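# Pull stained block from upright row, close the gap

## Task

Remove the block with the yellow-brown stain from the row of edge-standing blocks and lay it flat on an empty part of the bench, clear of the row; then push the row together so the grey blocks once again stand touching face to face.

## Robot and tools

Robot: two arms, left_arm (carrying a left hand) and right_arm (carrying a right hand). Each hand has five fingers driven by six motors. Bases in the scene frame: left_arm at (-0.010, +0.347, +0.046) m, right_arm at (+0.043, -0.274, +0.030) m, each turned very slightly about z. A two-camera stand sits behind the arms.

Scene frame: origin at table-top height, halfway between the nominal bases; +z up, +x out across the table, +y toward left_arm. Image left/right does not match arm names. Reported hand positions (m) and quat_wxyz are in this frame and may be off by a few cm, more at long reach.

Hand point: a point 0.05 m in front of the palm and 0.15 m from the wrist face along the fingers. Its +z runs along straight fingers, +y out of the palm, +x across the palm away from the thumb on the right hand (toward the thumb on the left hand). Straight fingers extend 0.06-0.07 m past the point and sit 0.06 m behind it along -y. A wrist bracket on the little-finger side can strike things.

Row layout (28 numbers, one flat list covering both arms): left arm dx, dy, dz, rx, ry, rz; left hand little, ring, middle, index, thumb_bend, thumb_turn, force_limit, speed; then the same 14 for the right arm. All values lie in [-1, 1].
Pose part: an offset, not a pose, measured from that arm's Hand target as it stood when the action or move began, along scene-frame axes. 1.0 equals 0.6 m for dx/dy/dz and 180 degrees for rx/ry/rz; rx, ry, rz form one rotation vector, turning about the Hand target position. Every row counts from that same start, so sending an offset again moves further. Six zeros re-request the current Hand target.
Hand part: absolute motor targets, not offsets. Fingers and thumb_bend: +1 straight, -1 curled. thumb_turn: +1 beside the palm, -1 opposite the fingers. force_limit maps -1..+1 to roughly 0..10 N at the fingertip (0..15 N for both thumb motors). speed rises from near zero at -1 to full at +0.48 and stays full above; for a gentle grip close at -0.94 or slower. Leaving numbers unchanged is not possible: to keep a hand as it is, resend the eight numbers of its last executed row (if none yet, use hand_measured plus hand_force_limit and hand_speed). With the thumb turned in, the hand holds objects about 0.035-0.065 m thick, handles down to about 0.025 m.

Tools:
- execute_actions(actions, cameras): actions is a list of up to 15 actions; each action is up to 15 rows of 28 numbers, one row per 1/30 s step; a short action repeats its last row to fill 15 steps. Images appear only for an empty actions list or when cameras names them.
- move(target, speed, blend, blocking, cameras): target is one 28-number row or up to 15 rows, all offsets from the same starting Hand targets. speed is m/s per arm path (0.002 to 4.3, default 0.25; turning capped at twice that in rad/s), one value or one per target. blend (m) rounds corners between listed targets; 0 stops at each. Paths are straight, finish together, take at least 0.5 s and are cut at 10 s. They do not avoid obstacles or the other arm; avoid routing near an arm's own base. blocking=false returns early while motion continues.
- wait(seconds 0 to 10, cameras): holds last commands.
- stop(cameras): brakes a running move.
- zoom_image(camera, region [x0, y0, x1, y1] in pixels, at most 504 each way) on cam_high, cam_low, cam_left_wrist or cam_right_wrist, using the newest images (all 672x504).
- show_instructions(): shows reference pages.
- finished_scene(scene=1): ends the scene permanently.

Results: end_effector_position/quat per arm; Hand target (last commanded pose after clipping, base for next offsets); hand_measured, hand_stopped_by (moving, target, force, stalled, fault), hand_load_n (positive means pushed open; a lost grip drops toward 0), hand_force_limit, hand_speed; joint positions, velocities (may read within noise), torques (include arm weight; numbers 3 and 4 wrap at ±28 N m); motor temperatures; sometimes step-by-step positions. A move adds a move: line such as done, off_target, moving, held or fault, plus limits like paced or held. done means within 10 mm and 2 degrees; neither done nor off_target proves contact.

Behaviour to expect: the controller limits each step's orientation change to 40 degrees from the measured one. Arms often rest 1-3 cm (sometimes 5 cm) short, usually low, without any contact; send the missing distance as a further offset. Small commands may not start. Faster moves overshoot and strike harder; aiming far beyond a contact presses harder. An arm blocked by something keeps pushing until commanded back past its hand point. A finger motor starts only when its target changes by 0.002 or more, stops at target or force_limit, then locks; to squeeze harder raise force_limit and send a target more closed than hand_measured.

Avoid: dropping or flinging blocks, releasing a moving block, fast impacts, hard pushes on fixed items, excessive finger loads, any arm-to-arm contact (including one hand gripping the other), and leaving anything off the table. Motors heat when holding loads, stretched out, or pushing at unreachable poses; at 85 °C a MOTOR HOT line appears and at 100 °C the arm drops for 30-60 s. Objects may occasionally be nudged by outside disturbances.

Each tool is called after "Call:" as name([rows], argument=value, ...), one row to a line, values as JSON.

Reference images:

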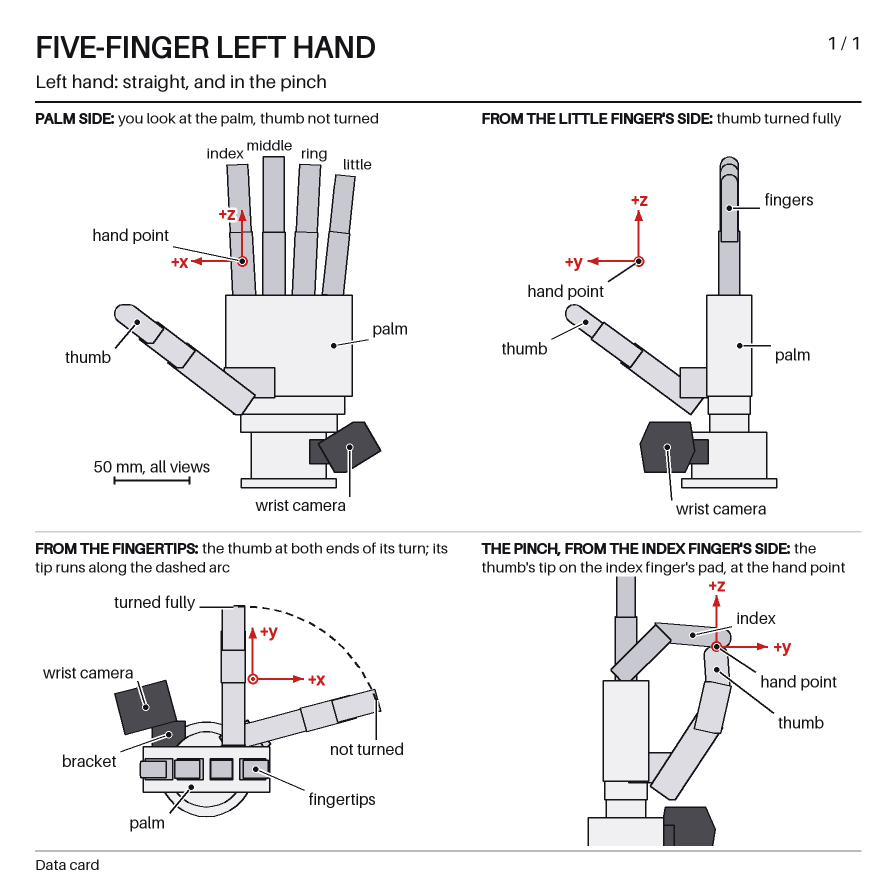

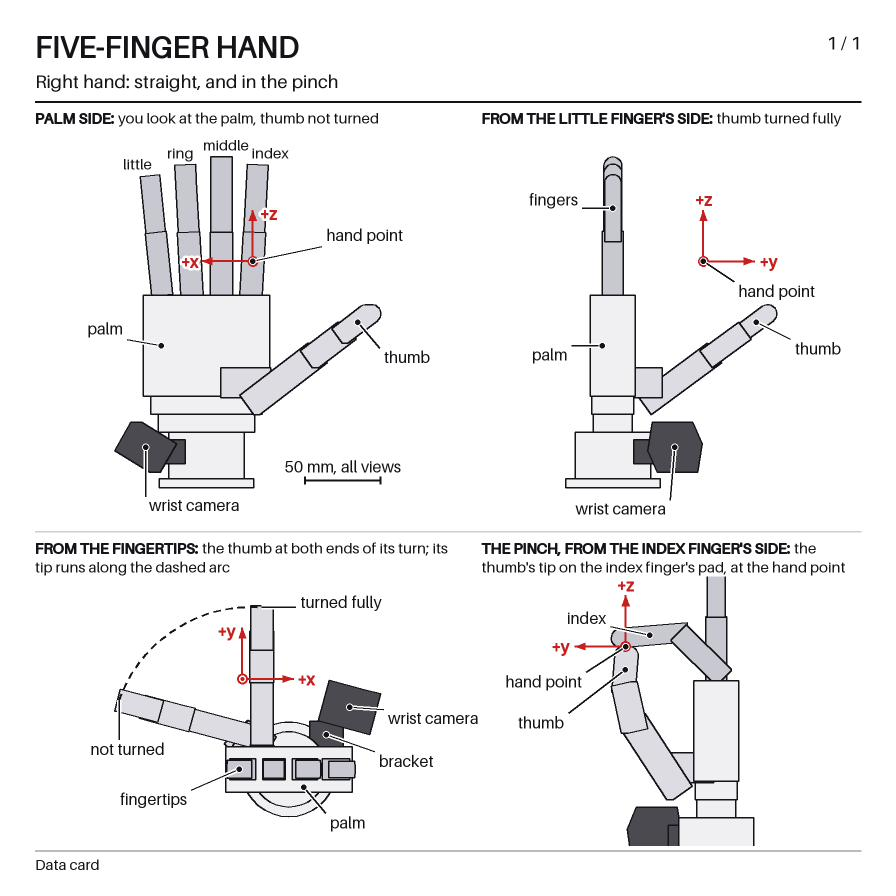

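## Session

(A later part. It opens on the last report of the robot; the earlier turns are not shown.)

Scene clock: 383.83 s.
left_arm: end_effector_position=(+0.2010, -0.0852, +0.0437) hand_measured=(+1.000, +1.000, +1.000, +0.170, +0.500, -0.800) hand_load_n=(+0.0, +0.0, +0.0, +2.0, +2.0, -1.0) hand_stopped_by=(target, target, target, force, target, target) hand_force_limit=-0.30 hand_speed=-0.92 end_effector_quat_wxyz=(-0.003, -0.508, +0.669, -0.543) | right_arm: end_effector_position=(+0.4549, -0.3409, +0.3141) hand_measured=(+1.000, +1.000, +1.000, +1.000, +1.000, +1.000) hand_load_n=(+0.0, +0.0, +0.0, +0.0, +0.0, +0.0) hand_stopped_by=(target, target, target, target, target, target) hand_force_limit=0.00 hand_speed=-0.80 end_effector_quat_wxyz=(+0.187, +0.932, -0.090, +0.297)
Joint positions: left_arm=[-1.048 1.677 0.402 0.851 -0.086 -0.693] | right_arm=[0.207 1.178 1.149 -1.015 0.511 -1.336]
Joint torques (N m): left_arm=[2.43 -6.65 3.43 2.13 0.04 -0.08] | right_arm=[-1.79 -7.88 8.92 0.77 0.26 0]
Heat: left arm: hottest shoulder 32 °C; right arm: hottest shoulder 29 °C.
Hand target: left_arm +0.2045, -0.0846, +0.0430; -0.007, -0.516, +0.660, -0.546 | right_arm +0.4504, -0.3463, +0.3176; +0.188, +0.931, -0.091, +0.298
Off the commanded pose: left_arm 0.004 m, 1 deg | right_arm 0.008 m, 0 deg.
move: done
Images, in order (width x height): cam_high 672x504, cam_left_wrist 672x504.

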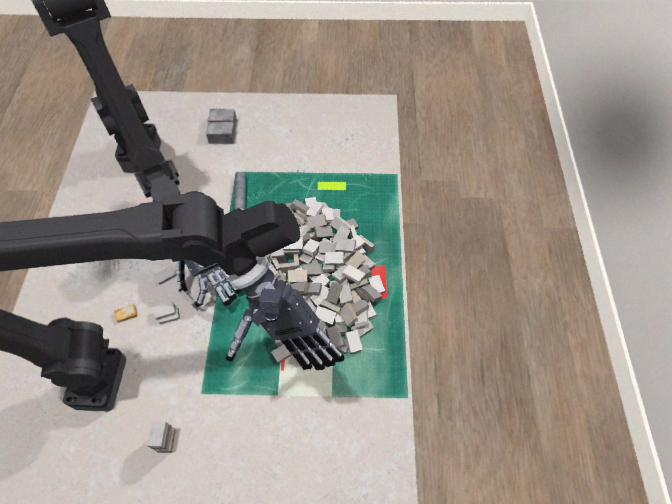

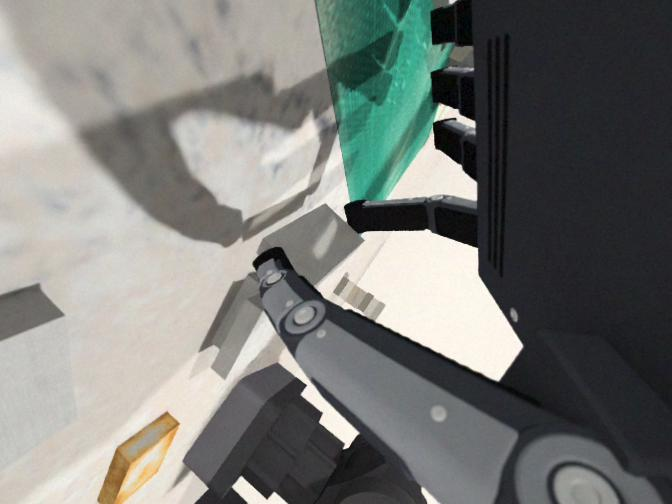

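Call:
move(target=[0.0,0.0,-0.012,0,0,0,1,1,1,0.0,0.5,-0.8,-0.3,-0.92,0,0,0,0,0,0,1,1,1,1,1,1,0,-0.8], speed=0.03, cameras=["cam_high","cam_left_wrist"])

Call:
zoom_image(camera="cam_left_wrist", region=[220, 170, 400, 330])

Scene clock: 386.03 s.
left_arm: end_effector_position=(+0.2010, -0.0853, +0.0368) hand_measured=(+1.000, +1.000, +1.000, +0.170, +0.500, -0.800) hand_load_n=(+0.0, +0.0, +0.0, +2.0, +2.0, -0.5) hand_stopped_by=(target, target, target, force, target, target) hand_force_limit=-0.30 hand_speed=-0.92 end_effector_quat_wxyz=(-0.003, -0.508, +0.669, -0.543) | right_arm: end_effector_position=(+0.4549, -0.3409, +0.3141) hand_measured=(+1.000, +1.000, +1.000, +1.000, +1.000, +1.000) hand_load_n=(+0.0, +0.0, +0.0, +0.0, +0.0, +0.0) hand_stopped_by=(target, target, target, target, target, target) hand_force_limit=0.00 hand_speed=-0.80 end_effector_quat_wxyz=(+0.187, +0.932, -0.090, +0.297)
Joint positions: left_arm=[-1.048 1.709 0.402 0.884 -0.086 -0.693] | right_arm=[0.207 1.178 1.149 -1.015 0.511 -1.336]
Joint torques (N m): left_arm=[2.55 -7.12 3.3 2.13 0.04 -0.07] | right_arm=[-1.79 -8.12 8.98 0.76 0.23 -0.07]
Heat: left arm: hottest shoulder 32 °C; right arm: hottest shoulder 29 °C.
Hand target: left_arm +0.2044, -0.0846, +0.0356; -0.007, -0.516, +0.660, -0.546 | right_arm +0.4504, -0.3463, +0.3176; +0.188, +0.931, -0.091, +0.298
Off the commanded pose: left_arm 0.004 m, 1 deg | right_arm 0.008 m, 0 deg.
move: done
Images, in order (width x height): cam_high 672x504, cam_left_wrist 672x504.

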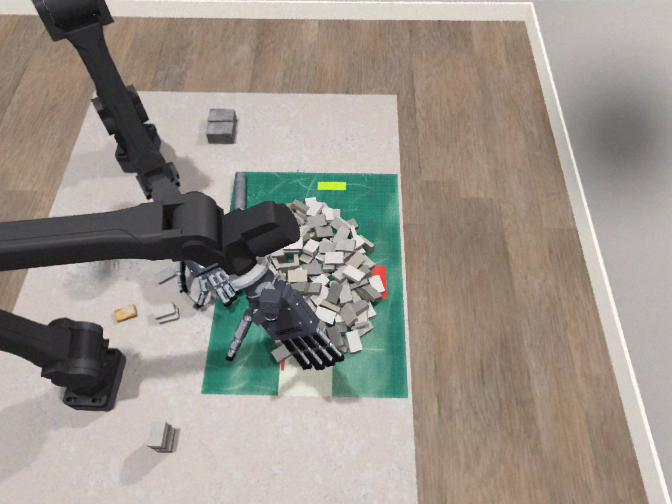

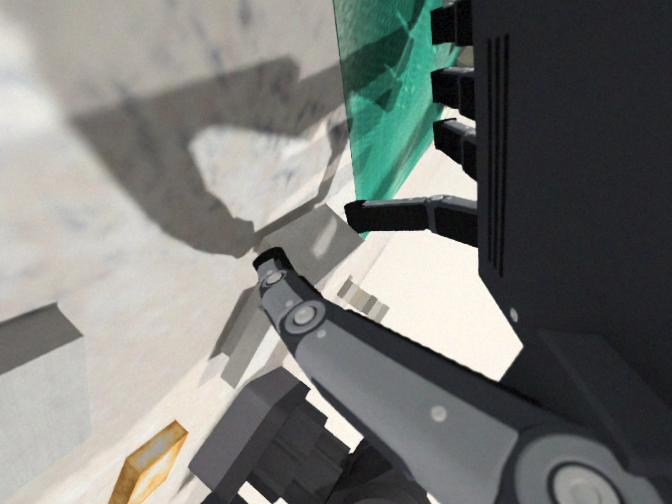

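Scaled by 2.800 from the camera's 672x504 image, which has a finer 960x720 frame.

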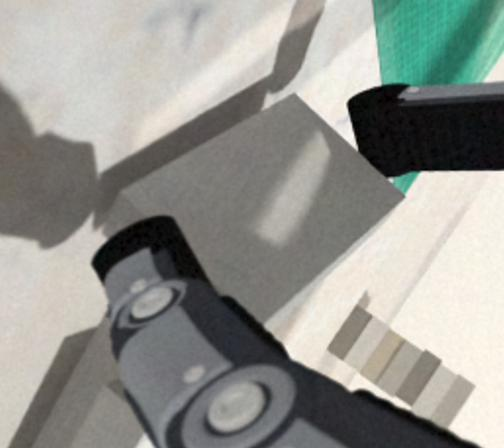

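Call:
move(target=[0.0,0.0,-0.006,0,0,0,1,1,1,0.0,0.5,-0.8,-0.3,-0.92,0,0,0,0,0,0,1,1,1,1,1,1,0,-0.8], speed=0.03, cameras=["cam_high","cam_left_wrist"])

Call:
zoom_image(camera="cam_left_wrist", region=[220, 170, 400, 330])

Scene clock: 387.30 s.
left_arm: end_effector_position=(+0.2011, -0.0857, +0.0347) hand_measured=(+1.000, +1.000, +1.000, +0.170, +0.500, -0.800) hand_load_n=(+0.0, +0.0, +0.0, +2.0, +1.5, -0.5) hand_stopped_by=(target, target, target, force, target, target) hand_force_limit=-0.30 hand_speed=-0.92 end_effector_quat_wxyz=(-0.003, -0.508, +0.667, -0.545) | right_arm: end_effector_position=(+0.4549, -0.3409, +0.3141) hand_measured=(+1.000, +1.000, +1.000, +1.000, +1.000, +1.000) hand_load_n=(+0.0, +0.0, +0.0, +0.0, +0.0, +0.0) hand_stopped_by=(target, target, target, target, target, target) hand_force_limit=0.00 hand_speed=-0.80 end_effector_quat_wxyz=(+0.187, +0.932, -0.090, +0.297)
Joint positions: left_arm=[-1.048 1.723 0.402 0.902 -0.086 -0.695] | right_arm=[0.207 1.178 1.149 -1.015 0.511 -1.336]
Joint torques (N m): left_arm=[2.78 -6.12 3.19 1.96 0.01 -0.06] | right_arm=[-1.49 -7.41 8.9 0.76 0.22 -0.08]
Heat: left arm: hottest shoulder 32 °C; right arm: hottest shoulder 29 °C.
Hand target: left_arm +0.2044, -0.0847, +0.0322; -0.007, -0.516, +0.660, -0.546 | right_arm +0.4504, -0.3463, +0.3176; +0.188, +0.931, -0.091, +0.298
Off the commanded pose: left_arm 0.004 m, 1 deg | right_arm 0.008 m, 0 deg.
move: done
Images, in order (width x height): cam_high 672x504, cam_left_wrist 672x504.

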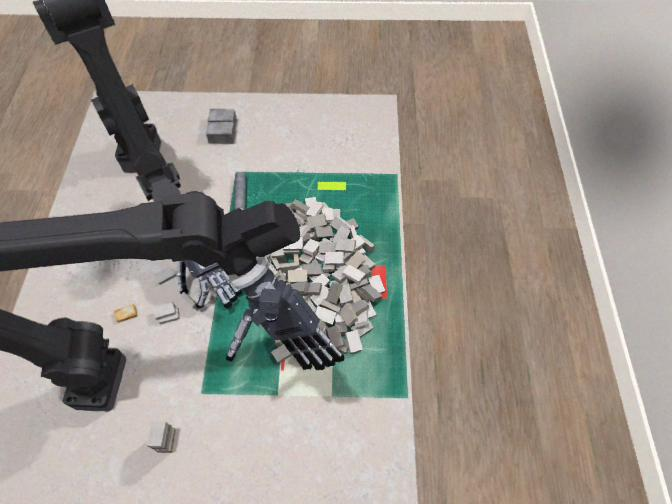

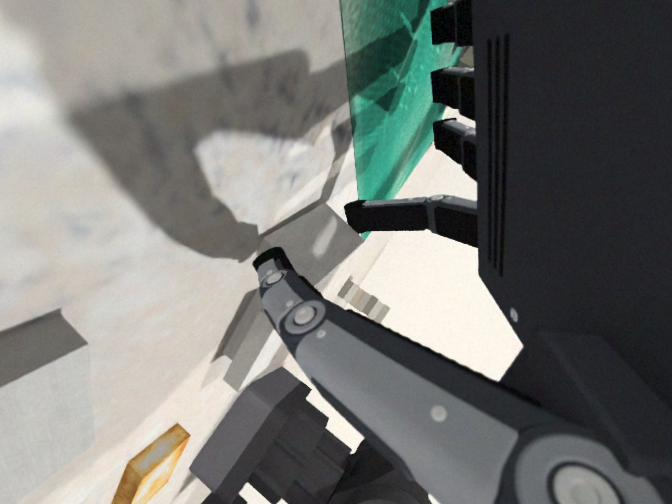

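Scaled by 2.800 from the camera's 672x504 image, which has a finer 960x720 frame.

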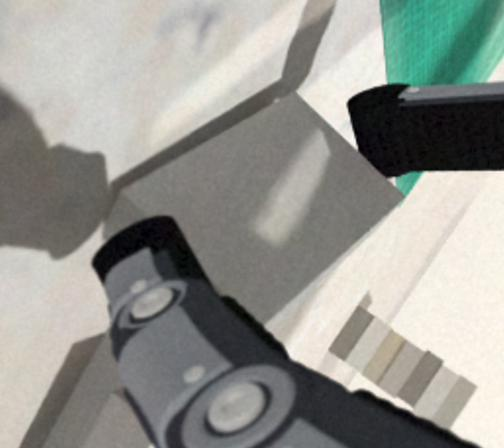

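Call:
move(target=[0.0,0.0,-0.005,0,0,0,1,1,1,0.0,0.5,-0.8,-0.3,-0.92,0,0,0,0,0,0,1,1,1,1,1,1,0,-0.8], speed=0.03, cameras=["cam_left_wrist"])

Call:
zoom_image(camera="cam_left_wrist", region=[220, 170, 400, 330])

Scene clock: 388.63 s.
left_arm: end_effector_position=(+0.2014, -0.0866, +0.0343) hand_measured=(+1.000, +1.000, +1.000, +0.170, +0.500, -0.800) hand_load_n=(+0.0, +0.0, +0.0, +1.5, +1.5, +0.0) hand_stopped_by=(target, target, target, force, target, target) hand_force_limit=-0.30 hand_speed=-0.92 end_effector_quat_wxyz=(-0.005, -0.508, +0.665, -0.548) | right_arm: end_effector_position=(+0.4549, -0.3409, +0.3141) hand_measured=(+1.000, +1.000, +1.000, +1.000, +1.000, +1.000) hand_load_n=(+0.0, +0.0, +0.0, +0.0, +0.0, +0.0) hand_stopped_by=(target, target, target, target, target, target) hand_force_limit=0.00 hand_speed=-0.80 end_effector_quat_wxyz=(+0.187, +0.932, -0.090, +0.297)
Joint positions: left_arm=[-1.048 1.734 0.402 0.918 -0.085 -0.699] | right_arm=[0.207 1.178 1.149 -1.015 0.511 -1.336]
Joint torques (N m): left_arm=[2.96 -6.77 3.18 2.04 -0.01 -0.06] | right_arm=[-1.61 -7.77 8.85 0.64 0.29 -0.11]
Heat: left arm: hottest shoulder 32 °C; right arm: hottest shoulder 29 °C.
Hand target: left_arm +0.2044, -0.0846, +0.0291; -0.007, -0.516, +0.660, -0.546 | right_arm +0.4504, -0.3463, +0.3176; +0.188, +0.931, -0.091, +0.298
Off the commanded pose: left_arm 0.006 m, 1 deg | right_arm 0.008 m, 0 deg.
move: done
Images, in order (width x height): cam_left_wrist 672x504.

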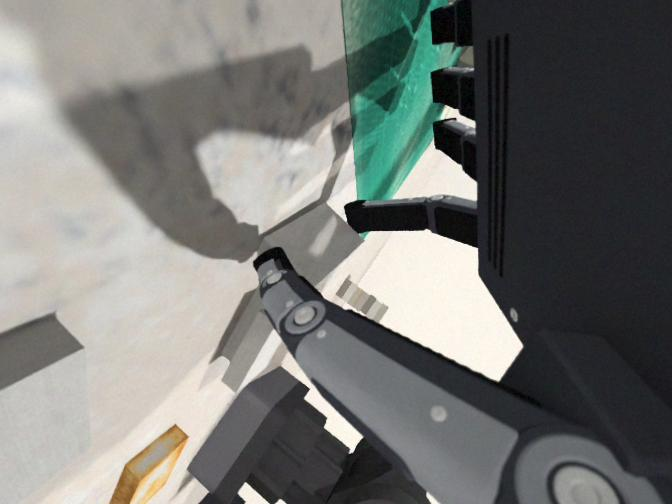

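Scaled by 2.800 from the camera's 672x504 image, which has a finer 960x720 frame.

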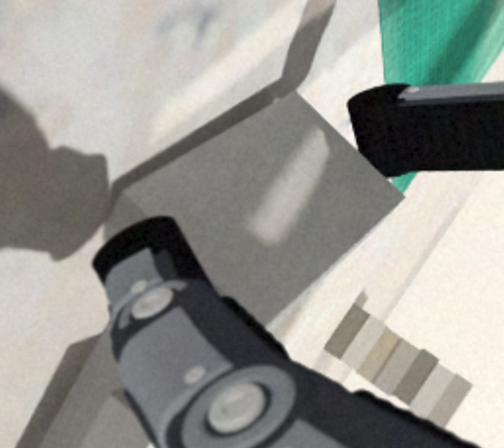

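Call:
move(target=[0.0,0.0,0.0,0,0,0,1,1,1,0.23,0.5,-0.8,-0.3,-0.9,0,0,0,0,0,0,1,1,1,1,1,1,0,-0.8], speed=0.03, cameras=["cam_high","cam_left_wrist"])

Call:
zoom_image(camera="cam_left_wrist", region=[220, 170, 400, 330])

Call:
zoom_image(camera="cam_high", region=[165, 265, 225, 310])

Scene clock: 389.60 s.
left_arm: end_effector_position=(+0.2013, -0.0866, +0.0340) hand_measured=(+1.000, +1.000, +1.000, +0.230, +0.500, -0.800) hand_load_n=(+0.0, +0.0, +0.0, +0.0, +0.0, +0.0) hand_stopped_by=(target, target, target, target, target, target) hand_force_limit=-0.30 hand_speed=-0.90 end_effector_quat_wxyz=(-0.005, -0.508, +0.665, -0.547) | right_arm: end_effector_position=(+0.4549, -0.3409, +0.3141) hand_measured=(+1.000, +1.000, +1.000, +1.000, +1.000, +1.000) hand_load_n=(+0.0, +0.0, +0.0, +0.0, +0.0, +0.0) hand_stopped_by=(target, target, target, target, target, target) hand_force_limit=0.00 hand_speed=-0.80 end_effector_quat_wxyz=(+0.187, +0.932, -0.090, +0.297)
Joint positions: left_arm=[-1.048 1.734 0.402 0.919 -0.085 -0.699] | right_arm=[0.207 1.178 1.149 -1.015 0.511 -1.336]
Joint torques (N m): left_arm=[3.31 -6.59 3.02 1.92 0.02 -0.04] | right_arm=[-2.08 -8.06 8.95 0.75 0.26 -0.08]
Heat: left arm: hottest shoulder 32 °C; right arm: hottest shoulder 29 °C.
Hand target: left_arm +0.2044, -0.0847, +0.0291; -0.007, -0.516, +0.660, -0.546 | right_arm +0.4504, -0.3463, +0.3176; +0.188, +0.931, -0.091, +0.298
Off the commanded pose: left_arm 0.006 m, 1 deg | right_arm 0.008 m, 0 deg.
move: done
Images, in order (width x height): cam_high 672x504, cam_left_wrist 672x504.

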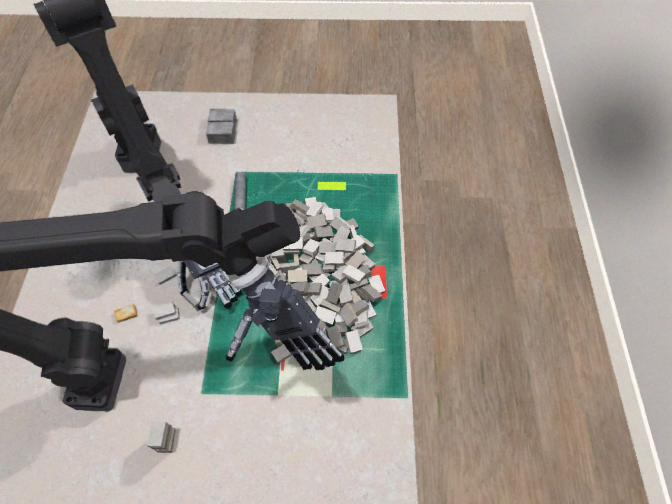

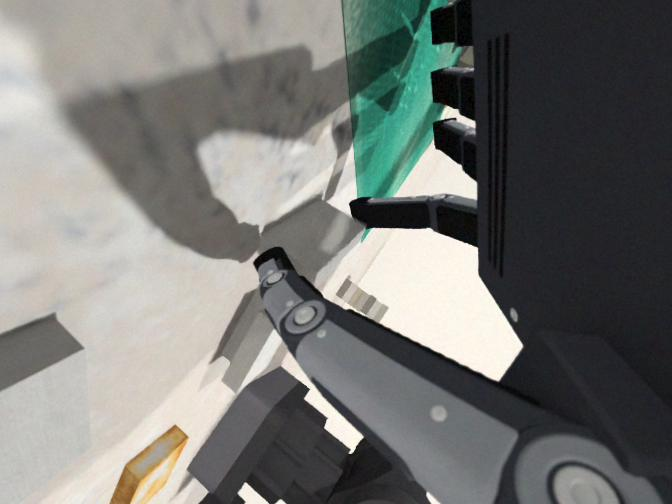

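Scaled by 2.800 from the camera's 672x504 image, which has a finer 960x720 frame.

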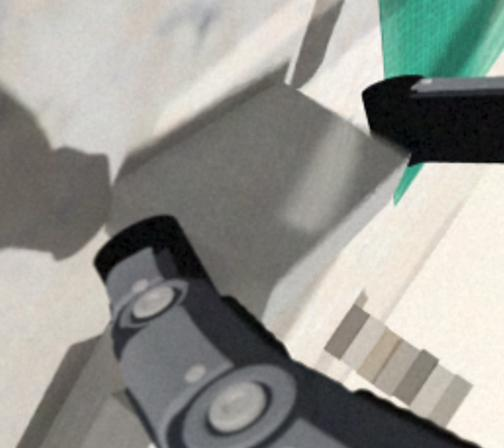

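Scaled by 8.400 from the camera's 672x504 image, which has a finer 960x720 frame.

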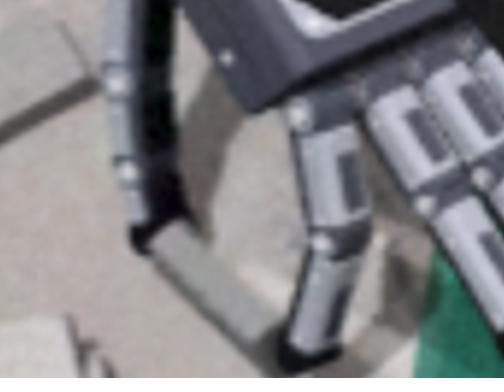

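Call:
move([
  [0.0,0.0,0.0,0,0,0,1,1,1,1,0.5,-0.8,-0.3,-0.6,0,0,0,0,0,0,1,1,1,1,1,1,0,-0.8],
  [-0.022,0.016,0.0,0,0,0,1,1,1,1,0.5,-0.8,-0.3,-0.6,0,0,0,0,0,0,1,1,1,1,1,1,0,-0.8],
  [-0.022,0.016,0.08,0,0,0,1,1,1,1,0.5,-0.8,-0.3,-0.6,0,0,0,0,0,0,1,1,1,1,1,1,0,-0.8],
  [-0.022,0.08,0.12,0.1,-0.073,0,1,1,1,1,0.5,-0.8,-0.3,-0.6,0,0,0,0,0,0,1,1,1,1,1,1,0,-0.8],
], speed=[0.05,0.05,0.08,0.12], cameras=["cam_high","cam_left_wrist"])

Call:
zoom_image(camera="cam_high", region=[100, 260, 240, 365])

Scene clock: 395.50 s.
left_arm: end_effector_position=(+0.1871, -0.0219, +0.0820) hand_measured=(+1.000, +1.000, +1.000, +1.000, +0.500, -0.800) hand_load_n=(+0.0, +0.0, +0.0, +0.0, +0.0, +0.0) hand_stopped_by=(target, target, target, target, target, target) hand_force_limit=-0.30 hand_speed=-0.60 end_effector_quat_wxyz=(+0.148, -0.455, +0.739, -0.475) | right_arm: end_effector_position=(+0.4549, -0.3409, +0.3141) hand_measured=(+1.000, +1.000, +1.000, +1.000, +1.000, +1.000) hand_load_n=(+0.0, +0.0, +0.5, +0.0, +0.0, +0.0) hand_stopped_by=(target, target, target, target, target, target) hand_force_limit=0.00 hand_speed=-0.80 end_effector_quat_wxyz=(+0.187, +0.932, -0.090, +0.297)
Joint positions: left_arm=[-1.136 1.237 0.363 0.31 -0.337 -0.456] | right_arm=[0.207 1.178 1.149 -1.015 0.511 -1.336]
Joint torques (N m): left_arm=[0.62 -6.59 8.32 0.81 -0.23 0.19] | right_arm=[-1.03 -7.94 8.83 0.66 0.24 -0.08]
Heat: left arm: hottest shoulder 32 °C; right arm: hottest shoulder 29 °C.
Hand target: left_arm +0.1912, -0.0367, +0.1011; +0.149, -0.445, +0.734, -0.491 | right_arm +0.4504, -0.3463, +0.3176; +0.188, +0.931, -0.091, +0.298
Off the commanded pose: left_arm 0.024 m, 2 deg | right_arm 0.008 m, 0 deg.
move: off_target (left_arm)
Images, in order (width x height): cam_high 672x504, cam_left_wrist 672x504.

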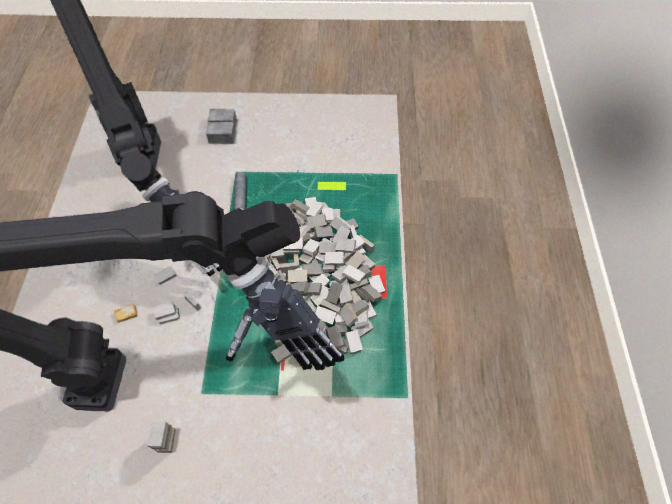

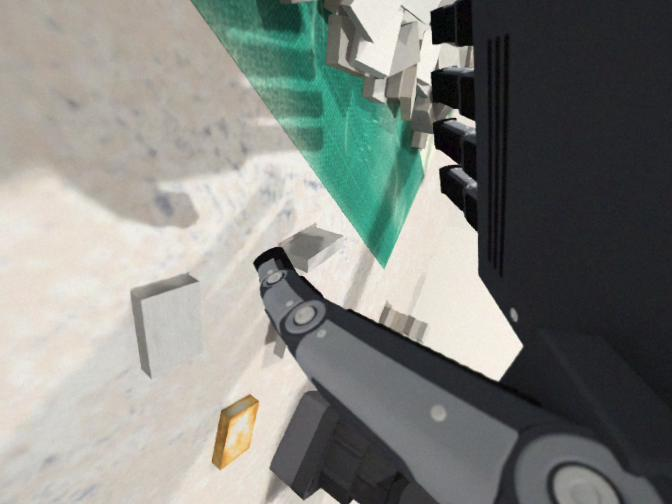

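Scaled by 3.600 from the camera's 672x504 image, which has a finer 960x720 frame.

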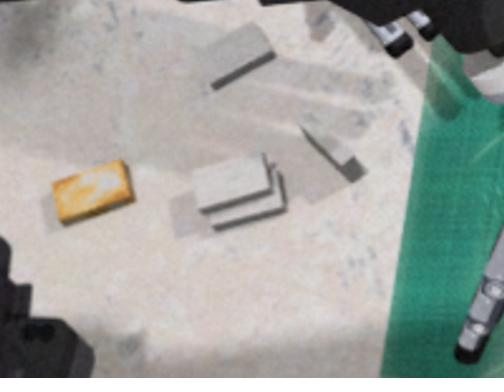

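Call:
zoom_image(camera="cam_high", region=[150, 262, 210, 322])

Call:
zoom_image(camera="cam_left_wrist", region=[100, 200, 400, 480])

Scaled by 8.400 from the camera's 672x504 image, which has a finer 960x720 frame.

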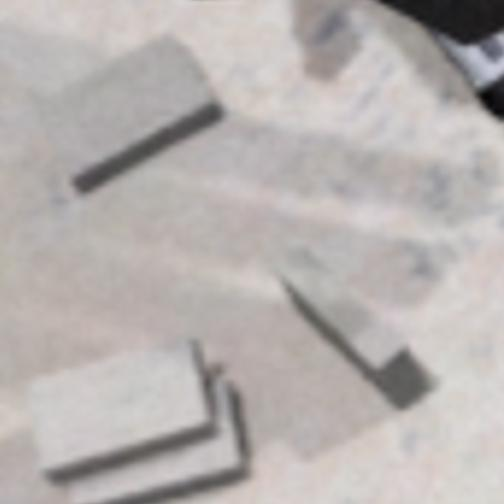

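Scaled by 1.680 from the camera's 672x504 image, which has a finer 960x720 frame.

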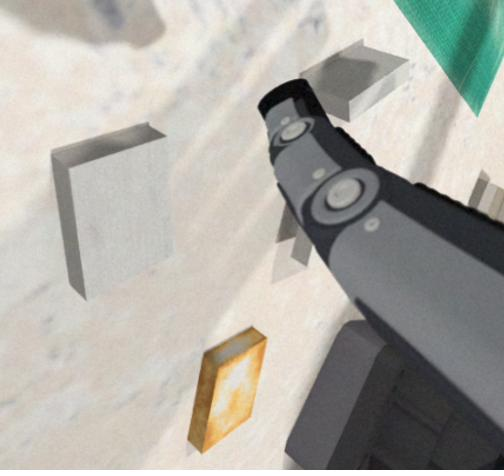

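Call:
move(target=[-0.0753,0.1695,0.0815,0.344,0.1045,-0.3115,1,1,1,1,0.5,-0.8,-0.3,-0.6,0,0,0,0,0,0,1,1,1,1,1,1,0,-0.8], speed=0.2, cameras=["cam_high","cam_left_wrist"])

Scene clock: 413.07 s.
left_arm: end_effector_position=(+0.1390, +0.0799, +0.1425) hand_measured=(+1.000, +1.000, +1.000, +1.000, +0.500, -0.800) hand_load_n=(+0.0, +0.0, +0.0, +0.0, +0.0, +0.0) hand_stopped_by=(target, target, target, target, target, target) hand_force_limit=-0.30 hand_speed=-0.60 end_effector_quat_wxyz=(-0.005, -0.011, +1.000, +0.007) | right_arm: end_effector_position=(+0.4549, -0.3409, +0.3141) hand_measured=(+1.000, +1.000, +1.000, +1.000, +1.000, +1.000) hand_load_n=(-0.5, +0.0, +0.0, +0.0, +0.0, +0.0) hand_stopped_by=(target, target, target, target, target, target) hand_force_limit=0.00 hand_speed=-0.80 end_effector_quat_wxyz=(+0.187, +0.932, -0.090, +0.297)
Joint positions: left_arm=[-1.088 1.408 0.999 -1.179 0.002 0.487] | right_arm=[0.207 1.178 1.149 -1.015 0.511 -1.336]
Joint torques (N m): left_arm=[1.14 -6.65 10.25 -0.28 -0.11 0.16] | right_arm=[-1.14 -8.23 8.95 0.76 0.25 -0.08]
Heat: left arm: hottest shoulder 32 °C; right arm: hottest shoulder 29 °C.
Hand target: left_arm +0.1460, +0.0651, +0.1500; +0.000, +0.000, +1.000, +0.001 | right_arm +0.4504, -0.3463, +0.3176; +0.188, +0.931, -0.091, +0.298
Off the commanded pose: left_arm 0.018 m, 2 deg | right_arm 0.008 m, 0 deg.
move: off_target (left_arm)
Images, in order (width x height): cam_high 672x504, cam_left_wrist 672x504.

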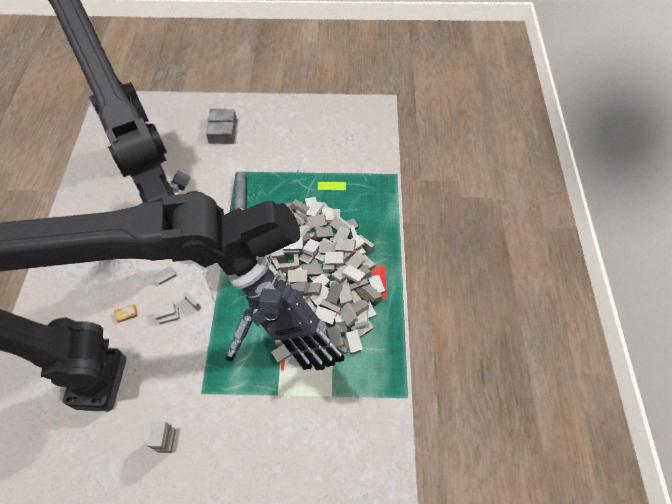

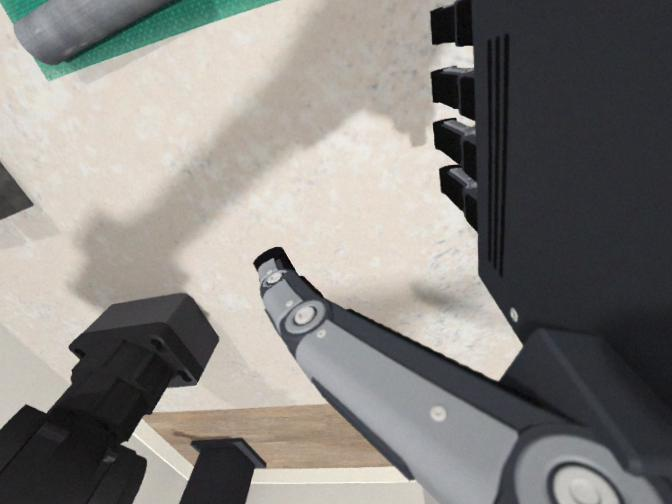

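Call:
move(target=[0.0067,-0.005,-0.1,0,0,0,1,1,1,1,0.5,-0.8,-0.3,-0.6,0,0,0,0,0,0,1,1,1,1,1,1,0,-0.8], speed=0.12, cameras=["cam_high"])

Call:
zoom_image(camera="cam_high", region=[140, 250, 220, 330])

Scene clock: 414.70 s.
left_arm: end_effector_position=(+0.1495, +0.0621, +0.0968) hand_measured=(+1.000, +1.000, +1.000, +1.000, +0.500, -0.800) hand_load_n=(+0.0, +0.0, +0.0, +0.0, +0.0, +0.0) hand_stopped_by=(target, target, target, target, target, target) hand_force_limit=-0.30 hand_speed=-0.60 end_effector_quat_wxyz=(+0.001, -0.008, +1.000, -0.005) | right_arm: end_effector_position=(+0.4549, -0.3409, +0.3141) hand_measured=(+1.000, +1.000, +1.000, +1.000, +1.000, +1.000) hand_load_n=(+0.0, +0.0, +0.0, +0.0, +0.0, +0.0) hand_stopped_by=(target, target, target, target, target, target) hand_force_limit=0.00 hand_speed=-0.80 end_effector_quat_wxyz=(+0.187, +0.932, -0.090, +0.297)
Joint positions: left_arm=[-1.088 1.498 0.967 -1.03 0.002 0.493] | right_arm=[0.207 1.178 1.149 -1.015 0.511 -1.336]
Joint torques (N m): left_arm=[2.08 -8.23 6.23 0.38 -0.1 0.17] | right_arm=[-1.44 -7.65 8.84 0.68 0.24 -0.09]
Heat: left arm: hottest shoulder 32 °C; right arm: hottest shoulder 29 °C.
Hand target: left_arm +0.1501, +0.0620, +0.0901; +0.000, +0.000, +1.000, +0.000 | right_arm +0.4504, -0.3463, +0.3176; +0.188, +0.931, -0.091, +0.298
Off the commanded pose: left_arm 0.007 m, 1 deg | right_arm 0.008 m, 0 deg.
move: done
Images, in order (width x height): cam_high 672x504.

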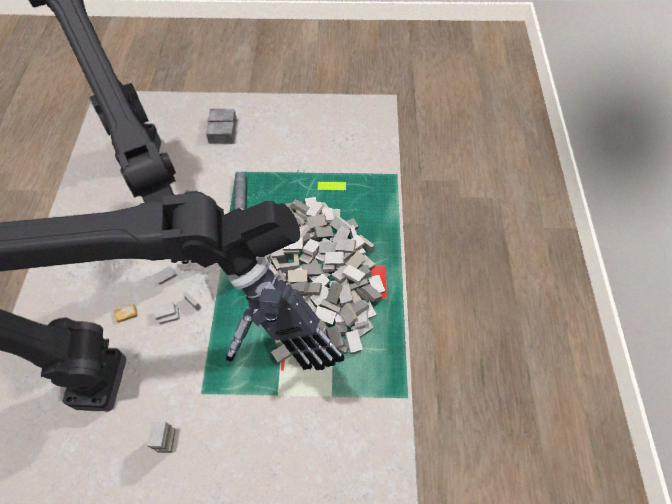

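Scaled by 6.300 from the camera's 672x504 image, which has a finer 960x720 frame.

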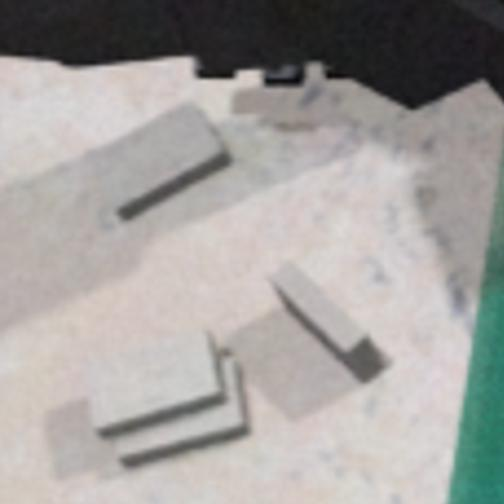

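Call:
move(target=[-0.012,0.0,-0.035,0,0,0,1,1,1,1,0.5,-0.8,-0.3,-0.6,0,0,0,0,0,0,1,1,1,1,1,1,0,-0.8], speed=0.1, cameras=["cam_high","cam_left_wrist"])

Call:
zoom_image(camera="cam_high", region=[140, 250, 220, 330])

Scene clock: 416.37 s.
left_arm: end_effector_position=(+0.1457, +0.0622, +0.0769) hand_measured=(+1.000, +1.000, +1.000, +1.000, +0.500, -0.800) hand_load_n=(+0.0, +0.0, +0.0, +0.0, +0.0, +0.0) hand_stopped_by=(target, target, target, target, target, target) hand_force_limit=-0.30 hand_speed=-0.60 end_effector_quat_wxyz=(+0.002, -0.003, +1.000, -0.006) | right_arm: end_effector_position=(+0.4549, -0.3409, +0.3141) hand_measured=(+1.000, +1.000, +1.000, +1.000, +1.000, +1.000) hand_load_n=(+0.0, +0.0, +0.0, +0.0, +0.0, +0.0) hand_stopped_by=(target, target, target, target, target, target) hand_force_limit=0.00 hand_speed=-0.80 end_effector_quat_wxyz=(+0.187, +0.932, -0.090, +0.297)
Joint positions: left_arm=[-1.098 1.521 0.932 -0.968 0.002 0.493] | right_arm=[0.207 1.178 1.149 -1.015 0.511 -1.336]
Joint torques (N m): left_arm=[1.61 -7.3 5.86 0.35 -0.11 0.08] | right_arm=[-1.49 -7.77 8.81 0.81 0.27 -0.07]
Heat: left arm: hottest shoulder 32 °C; right arm: hottest shoulder 29 °C.
Hand target: left_arm +0.1428, +0.0620, +0.0690; +0.000, +0.000, +1.000, +0.000 | right_arm +0.4504, -0.3463, +0.3176; +0.188, +0.931, -0.091, +0.298
Off the commanded pose: left_arm 0.008 m, 1 deg | right_arm 0.008 m, 0 deg.
move: done
Images, in order (width x height): cam_high 672x504, cam_left_wrist 672x504.

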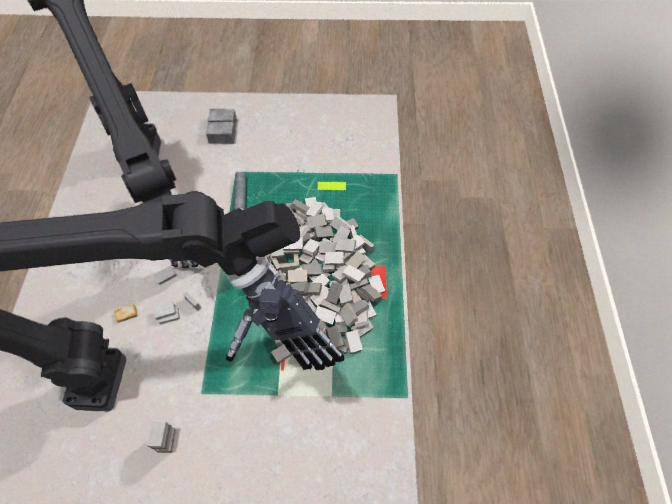

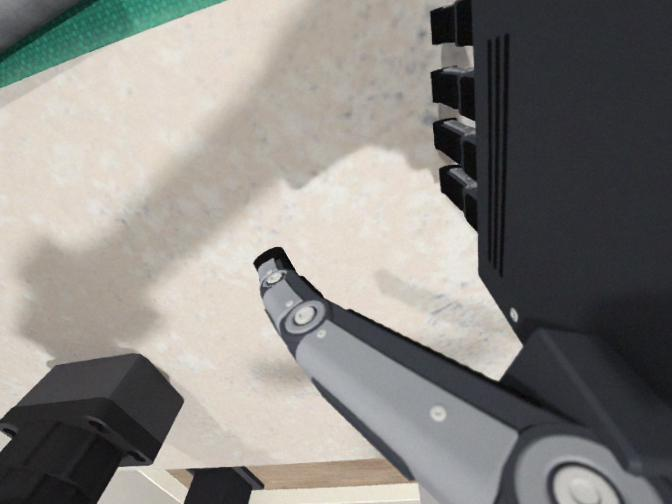

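Scaled by 6.300 from the camera's 672x504 image, which has a finer 960x720 frame.

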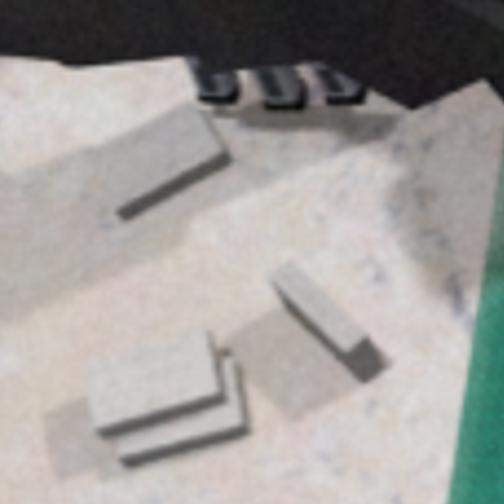

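Call:
move(target=[0.0,-0.055,0.0,0,0,0,1,1,1,1,0.5,-0.8,-0.3,-0.6,0,0,0,0,0,0,1,1,1,1,1,1,0,-0.8], speed=0.06, cameras=["cam_high"])

Call:
zoom_image(camera="cam_high", region=[140, 250, 220, 330])

Scene clock: 417.97 s.
left_arm: end_effector_position=(+0.1436, +0.0570, +0.0768) hand_measured=(+1.000, +1.000, +1.000, +1.000, +0.500, -0.800) hand_load_n=(+0.0, +0.0, -8.5, -0.5, +0.0, +0.0) hand_stopped_by=(target, target, target, target, target, target) hand_force_limit=-0.30 hand_speed=-0.60 end_effector_quat_wxyz=(+0.002, -0.002, +1.000, +0.013) | right_arm: end_effector_position=(+0.4549, -0.3409, +0.3141) hand_measured=(+1.000, +1.000, +1.000, +1.000, +1.000, +1.000) hand_load_n=(+0.0, +0.0, +0.0, +0.0, +0.0, +0.0) hand_stopped_by=(target, target, target, target, target, target) hand_force_limit=0.00 hand_speed=-0.80 end_effector_quat_wxyz=(+0.187, +0.932, -0.090, +0.297)
Joint positions: left_arm=[-1.117 1.556 0.966 -1.002 -0.015 0.476] | right_arm=[0.207 1.178 1.149 -1.015 0.511 -1.336]
Joint torques (N m): left_arm=[0.26 -5.77 9.4 0.91 0.6 -0.11] | right_arm=[-1.32 -7.71 8.9 0.64 0.28 -0.05]
Heat: left arm: hottest shoulder 32 °C; right arm: hottest shoulder 29 °C.
Hand target: left_arm +0.1428, +0.0289, +0.0691; +0.000, +0.000, +1.000, +0.000 | right_arm +0.4504, -0.3463, +0.3176; +0.188, +0.931, -0.091, +0.298
Off the commanded pose: left_arm 0.029 m, 1 deg | right_arm 0.008 m, 0 deg.
move: off_target (left_arm)
Images, in order (width x height): cam_high 672x504.

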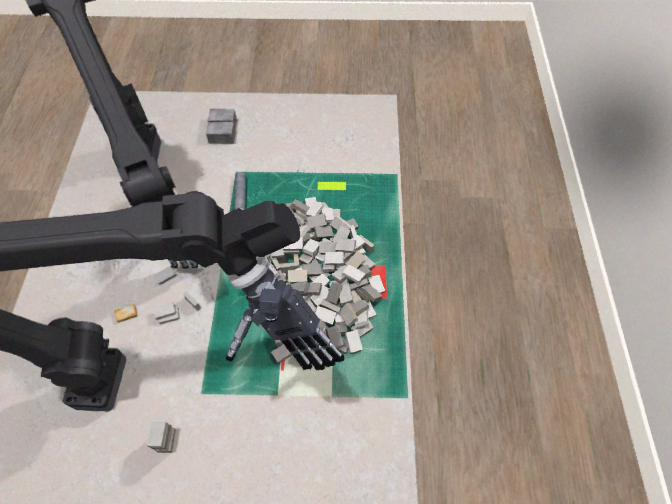

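Scaled by 6.300 from the camera's 672x504 image, which has a finer 960x720 frame.

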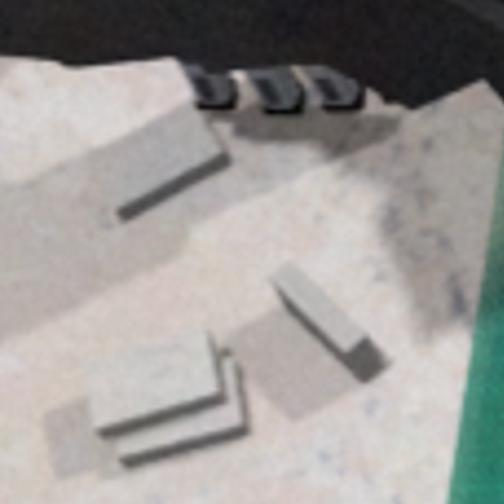

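Call:
zoom_image(camera="cam_high", region=[150, 255, 200, 295])

Scaled by 10.080 from the camera's 672x504 image, which has a finer 960x720 frame.

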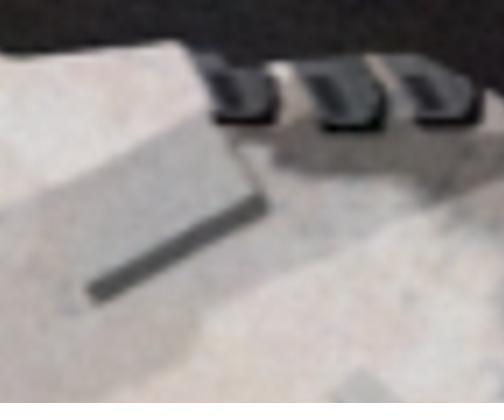

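Call:
move([
  [0.0,0.05,0.018,0,0,0,1,1,1,1,0.5,-0.8,-0.3,-0.6,0,0,0,0,0,0,1,1,1,1,1,1,0,-0.8],
  [0.0,-0.005,0.018,0,0,0,1,1,1,1,0.5,-0.8,-0.3,-0.6,0,0,0,0,0,0,1,1,1,1,1,1,0,-0.8],
], speed=0.06, cameras=["cam_high"])

Call:
zoom_image(camera="cam_high", region=[140, 250, 220, 330])

Scene clock: 421.83 s.
left_arm: end_effector_position=(+0.1401, +0.0436, +0.0770) hand_measured=(+1.000, +1.000, +1.000, +1.000, +0.500, -0.800) hand_load_n=(+0.0, +0.0, -0.5, -0.5, +0.0, +0.0) hand_stopped_by=(target, target, target, target, target, target) hand_force_limit=-0.30 hand_speed=-0.60 end_effector_quat_wxyz=(-0.001, +0.003, +1.000, +0.006) | right_arm: end_effector_position=(+0.4549, -0.3409, +0.3141) hand_measured=(+1.000, +1.000, +1.000, +1.000, +1.000, +1.000) hand_load_n=(+0.0, +0.0, +0.0, +0.0, +0.0, +0.0) hand_stopped_by=(target, target, target, target, target, target) hand_force_limit=0.00 hand_speed=-0.80 end_effector_quat_wxyz=(+0.187, +0.932, -0.090, +0.297)
Joint positions: left_arm=[-1.137 1.573 0.989 -0.999 -0.004 0.467] | right_arm=[0.207 1.178 1.149 -1.015 0.511 -1.336]
Joint torques (N m): left_arm=[1.38 -7.71 9.26 0.03 0.13 -0.07] | right_arm=[-1.85 -8 8.79 0.65 0.24 -0.1]
Heat: left arm: hottest shoulder 32 °C; right arm: hottest shoulder 29 °C.
Hand target: left_arm +0.1429, +0.0261, +0.0798; +0.000, +0.000, +1.000, +0.001 | right_arm +0.4504, -0.3463, +0.3176; +0.188, +0.931, -0.091, +0.298
Off the commanded pose: left_arm 0.018 m, 1 deg | right_arm 0.008 m, 0 deg.
move: off_target (left_arm)
Images, in order (width x height): cam_high 672x504.

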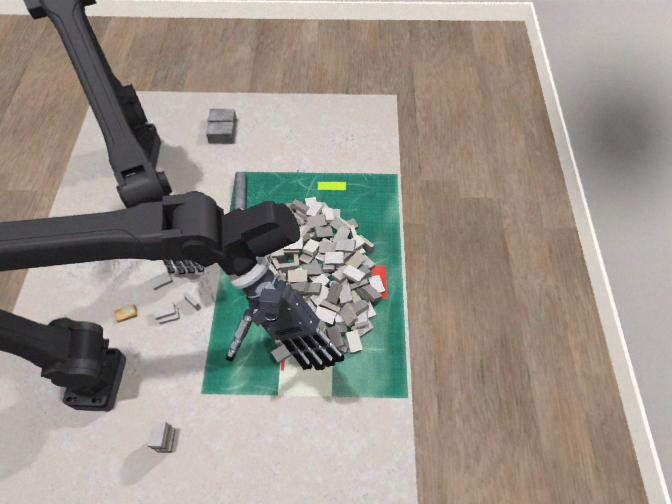

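Scaled by 6.300 from the camera's 672x504 image, which has a finer 960x720 frame.

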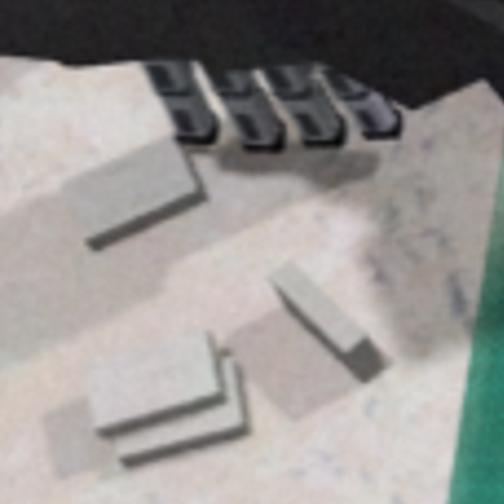

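Call:
move(target=[0.01,-0.035,0.0,0,0,0,1,1,1,1,0.5,-0.8,-0.3,-0.6,0,0,0,0,0,0,1,1,1,1,1,1,0,-0.8], speed=0.06, cameras=["cam_high"])

Call:
zoom_image(camera="cam_high", region=[140, 250, 220, 330])

Scene clock: 423.40 s.
left_arm: end_effector_position=(+0.1465, +0.0225, +0.0776) hand_measured=(+1.000, +1.000, +1.000, +1.000, +0.500, -0.800) hand_load_n=(+0.0, +0.0, -0.5, -0.5, +0.0, +0.0) hand_stopped_by=(target, target, target, target, target, target) hand_force_limit=-0.30 hand_speed=-0.60 end_effector_quat_wxyz=(-0.001, +0.002, +1.000, +0.006) | right_arm: end_effector_position=(+0.4549, -0.3409, +0.3141) hand_measured=(+1.000, +1.000, +1.000, +1.000, +1.000, +1.000) hand_load_n=(+0.0, +0.0, +0.0, +0.0, +0.0, +0.0) hand_stopped_by=(target, target, target, target, target, target) hand_force_limit=0.00 hand_speed=-0.80 end_effector_quat_wxyz=(+0.187, +0.932, -0.090, +0.297)
Joint positions: left_arm=[-1.145 1.623 1.053 -1.012 -0.003 0.458] | right_arm=[0.207 1.178 1.149 -1.015 0.511 -1.336]
Joint torques (N m): left_arm=[0.97 -9.05 9.47 -0.09 0.11 0.02] | right_arm=[-1.9 -7.94 8.76 0.62 0.24 -0.08]
Heat: left arm: hottest shoulder 32 °C; right arm: hottest shoulder 29 °C.
Hand target: left_arm +0.1489, +0.0050, +0.0798; +0.000, +0.000, +1.000, +0.000 | right_arm +0.4504, -0.3463, +0.3176; +0.188, +0.931, -0.091, +0.298
Off the commanded pose: left_arm 0.018 m, 1 deg | right_arm 0.008 m, 0 deg.
move: off_target (left_arm)
Images, in order (width x height): cam_high 672x504.

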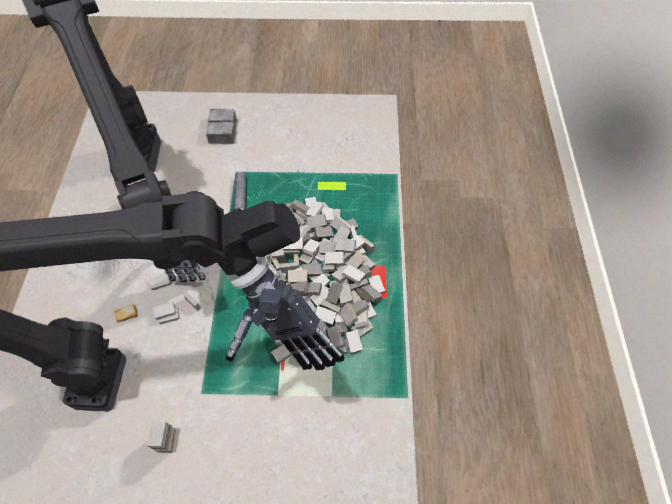

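Scaled by 6.300 from the camera's 672x504 image, which has a finer 960x720 frame.

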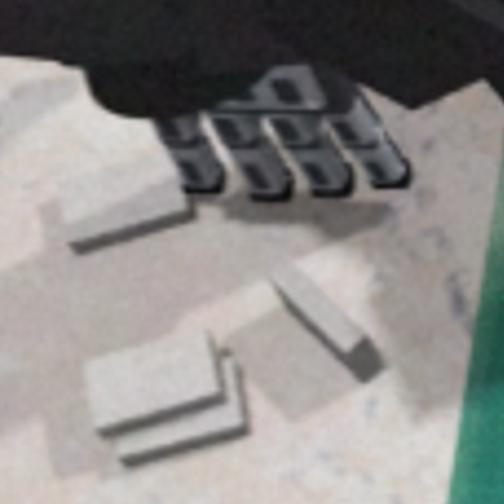

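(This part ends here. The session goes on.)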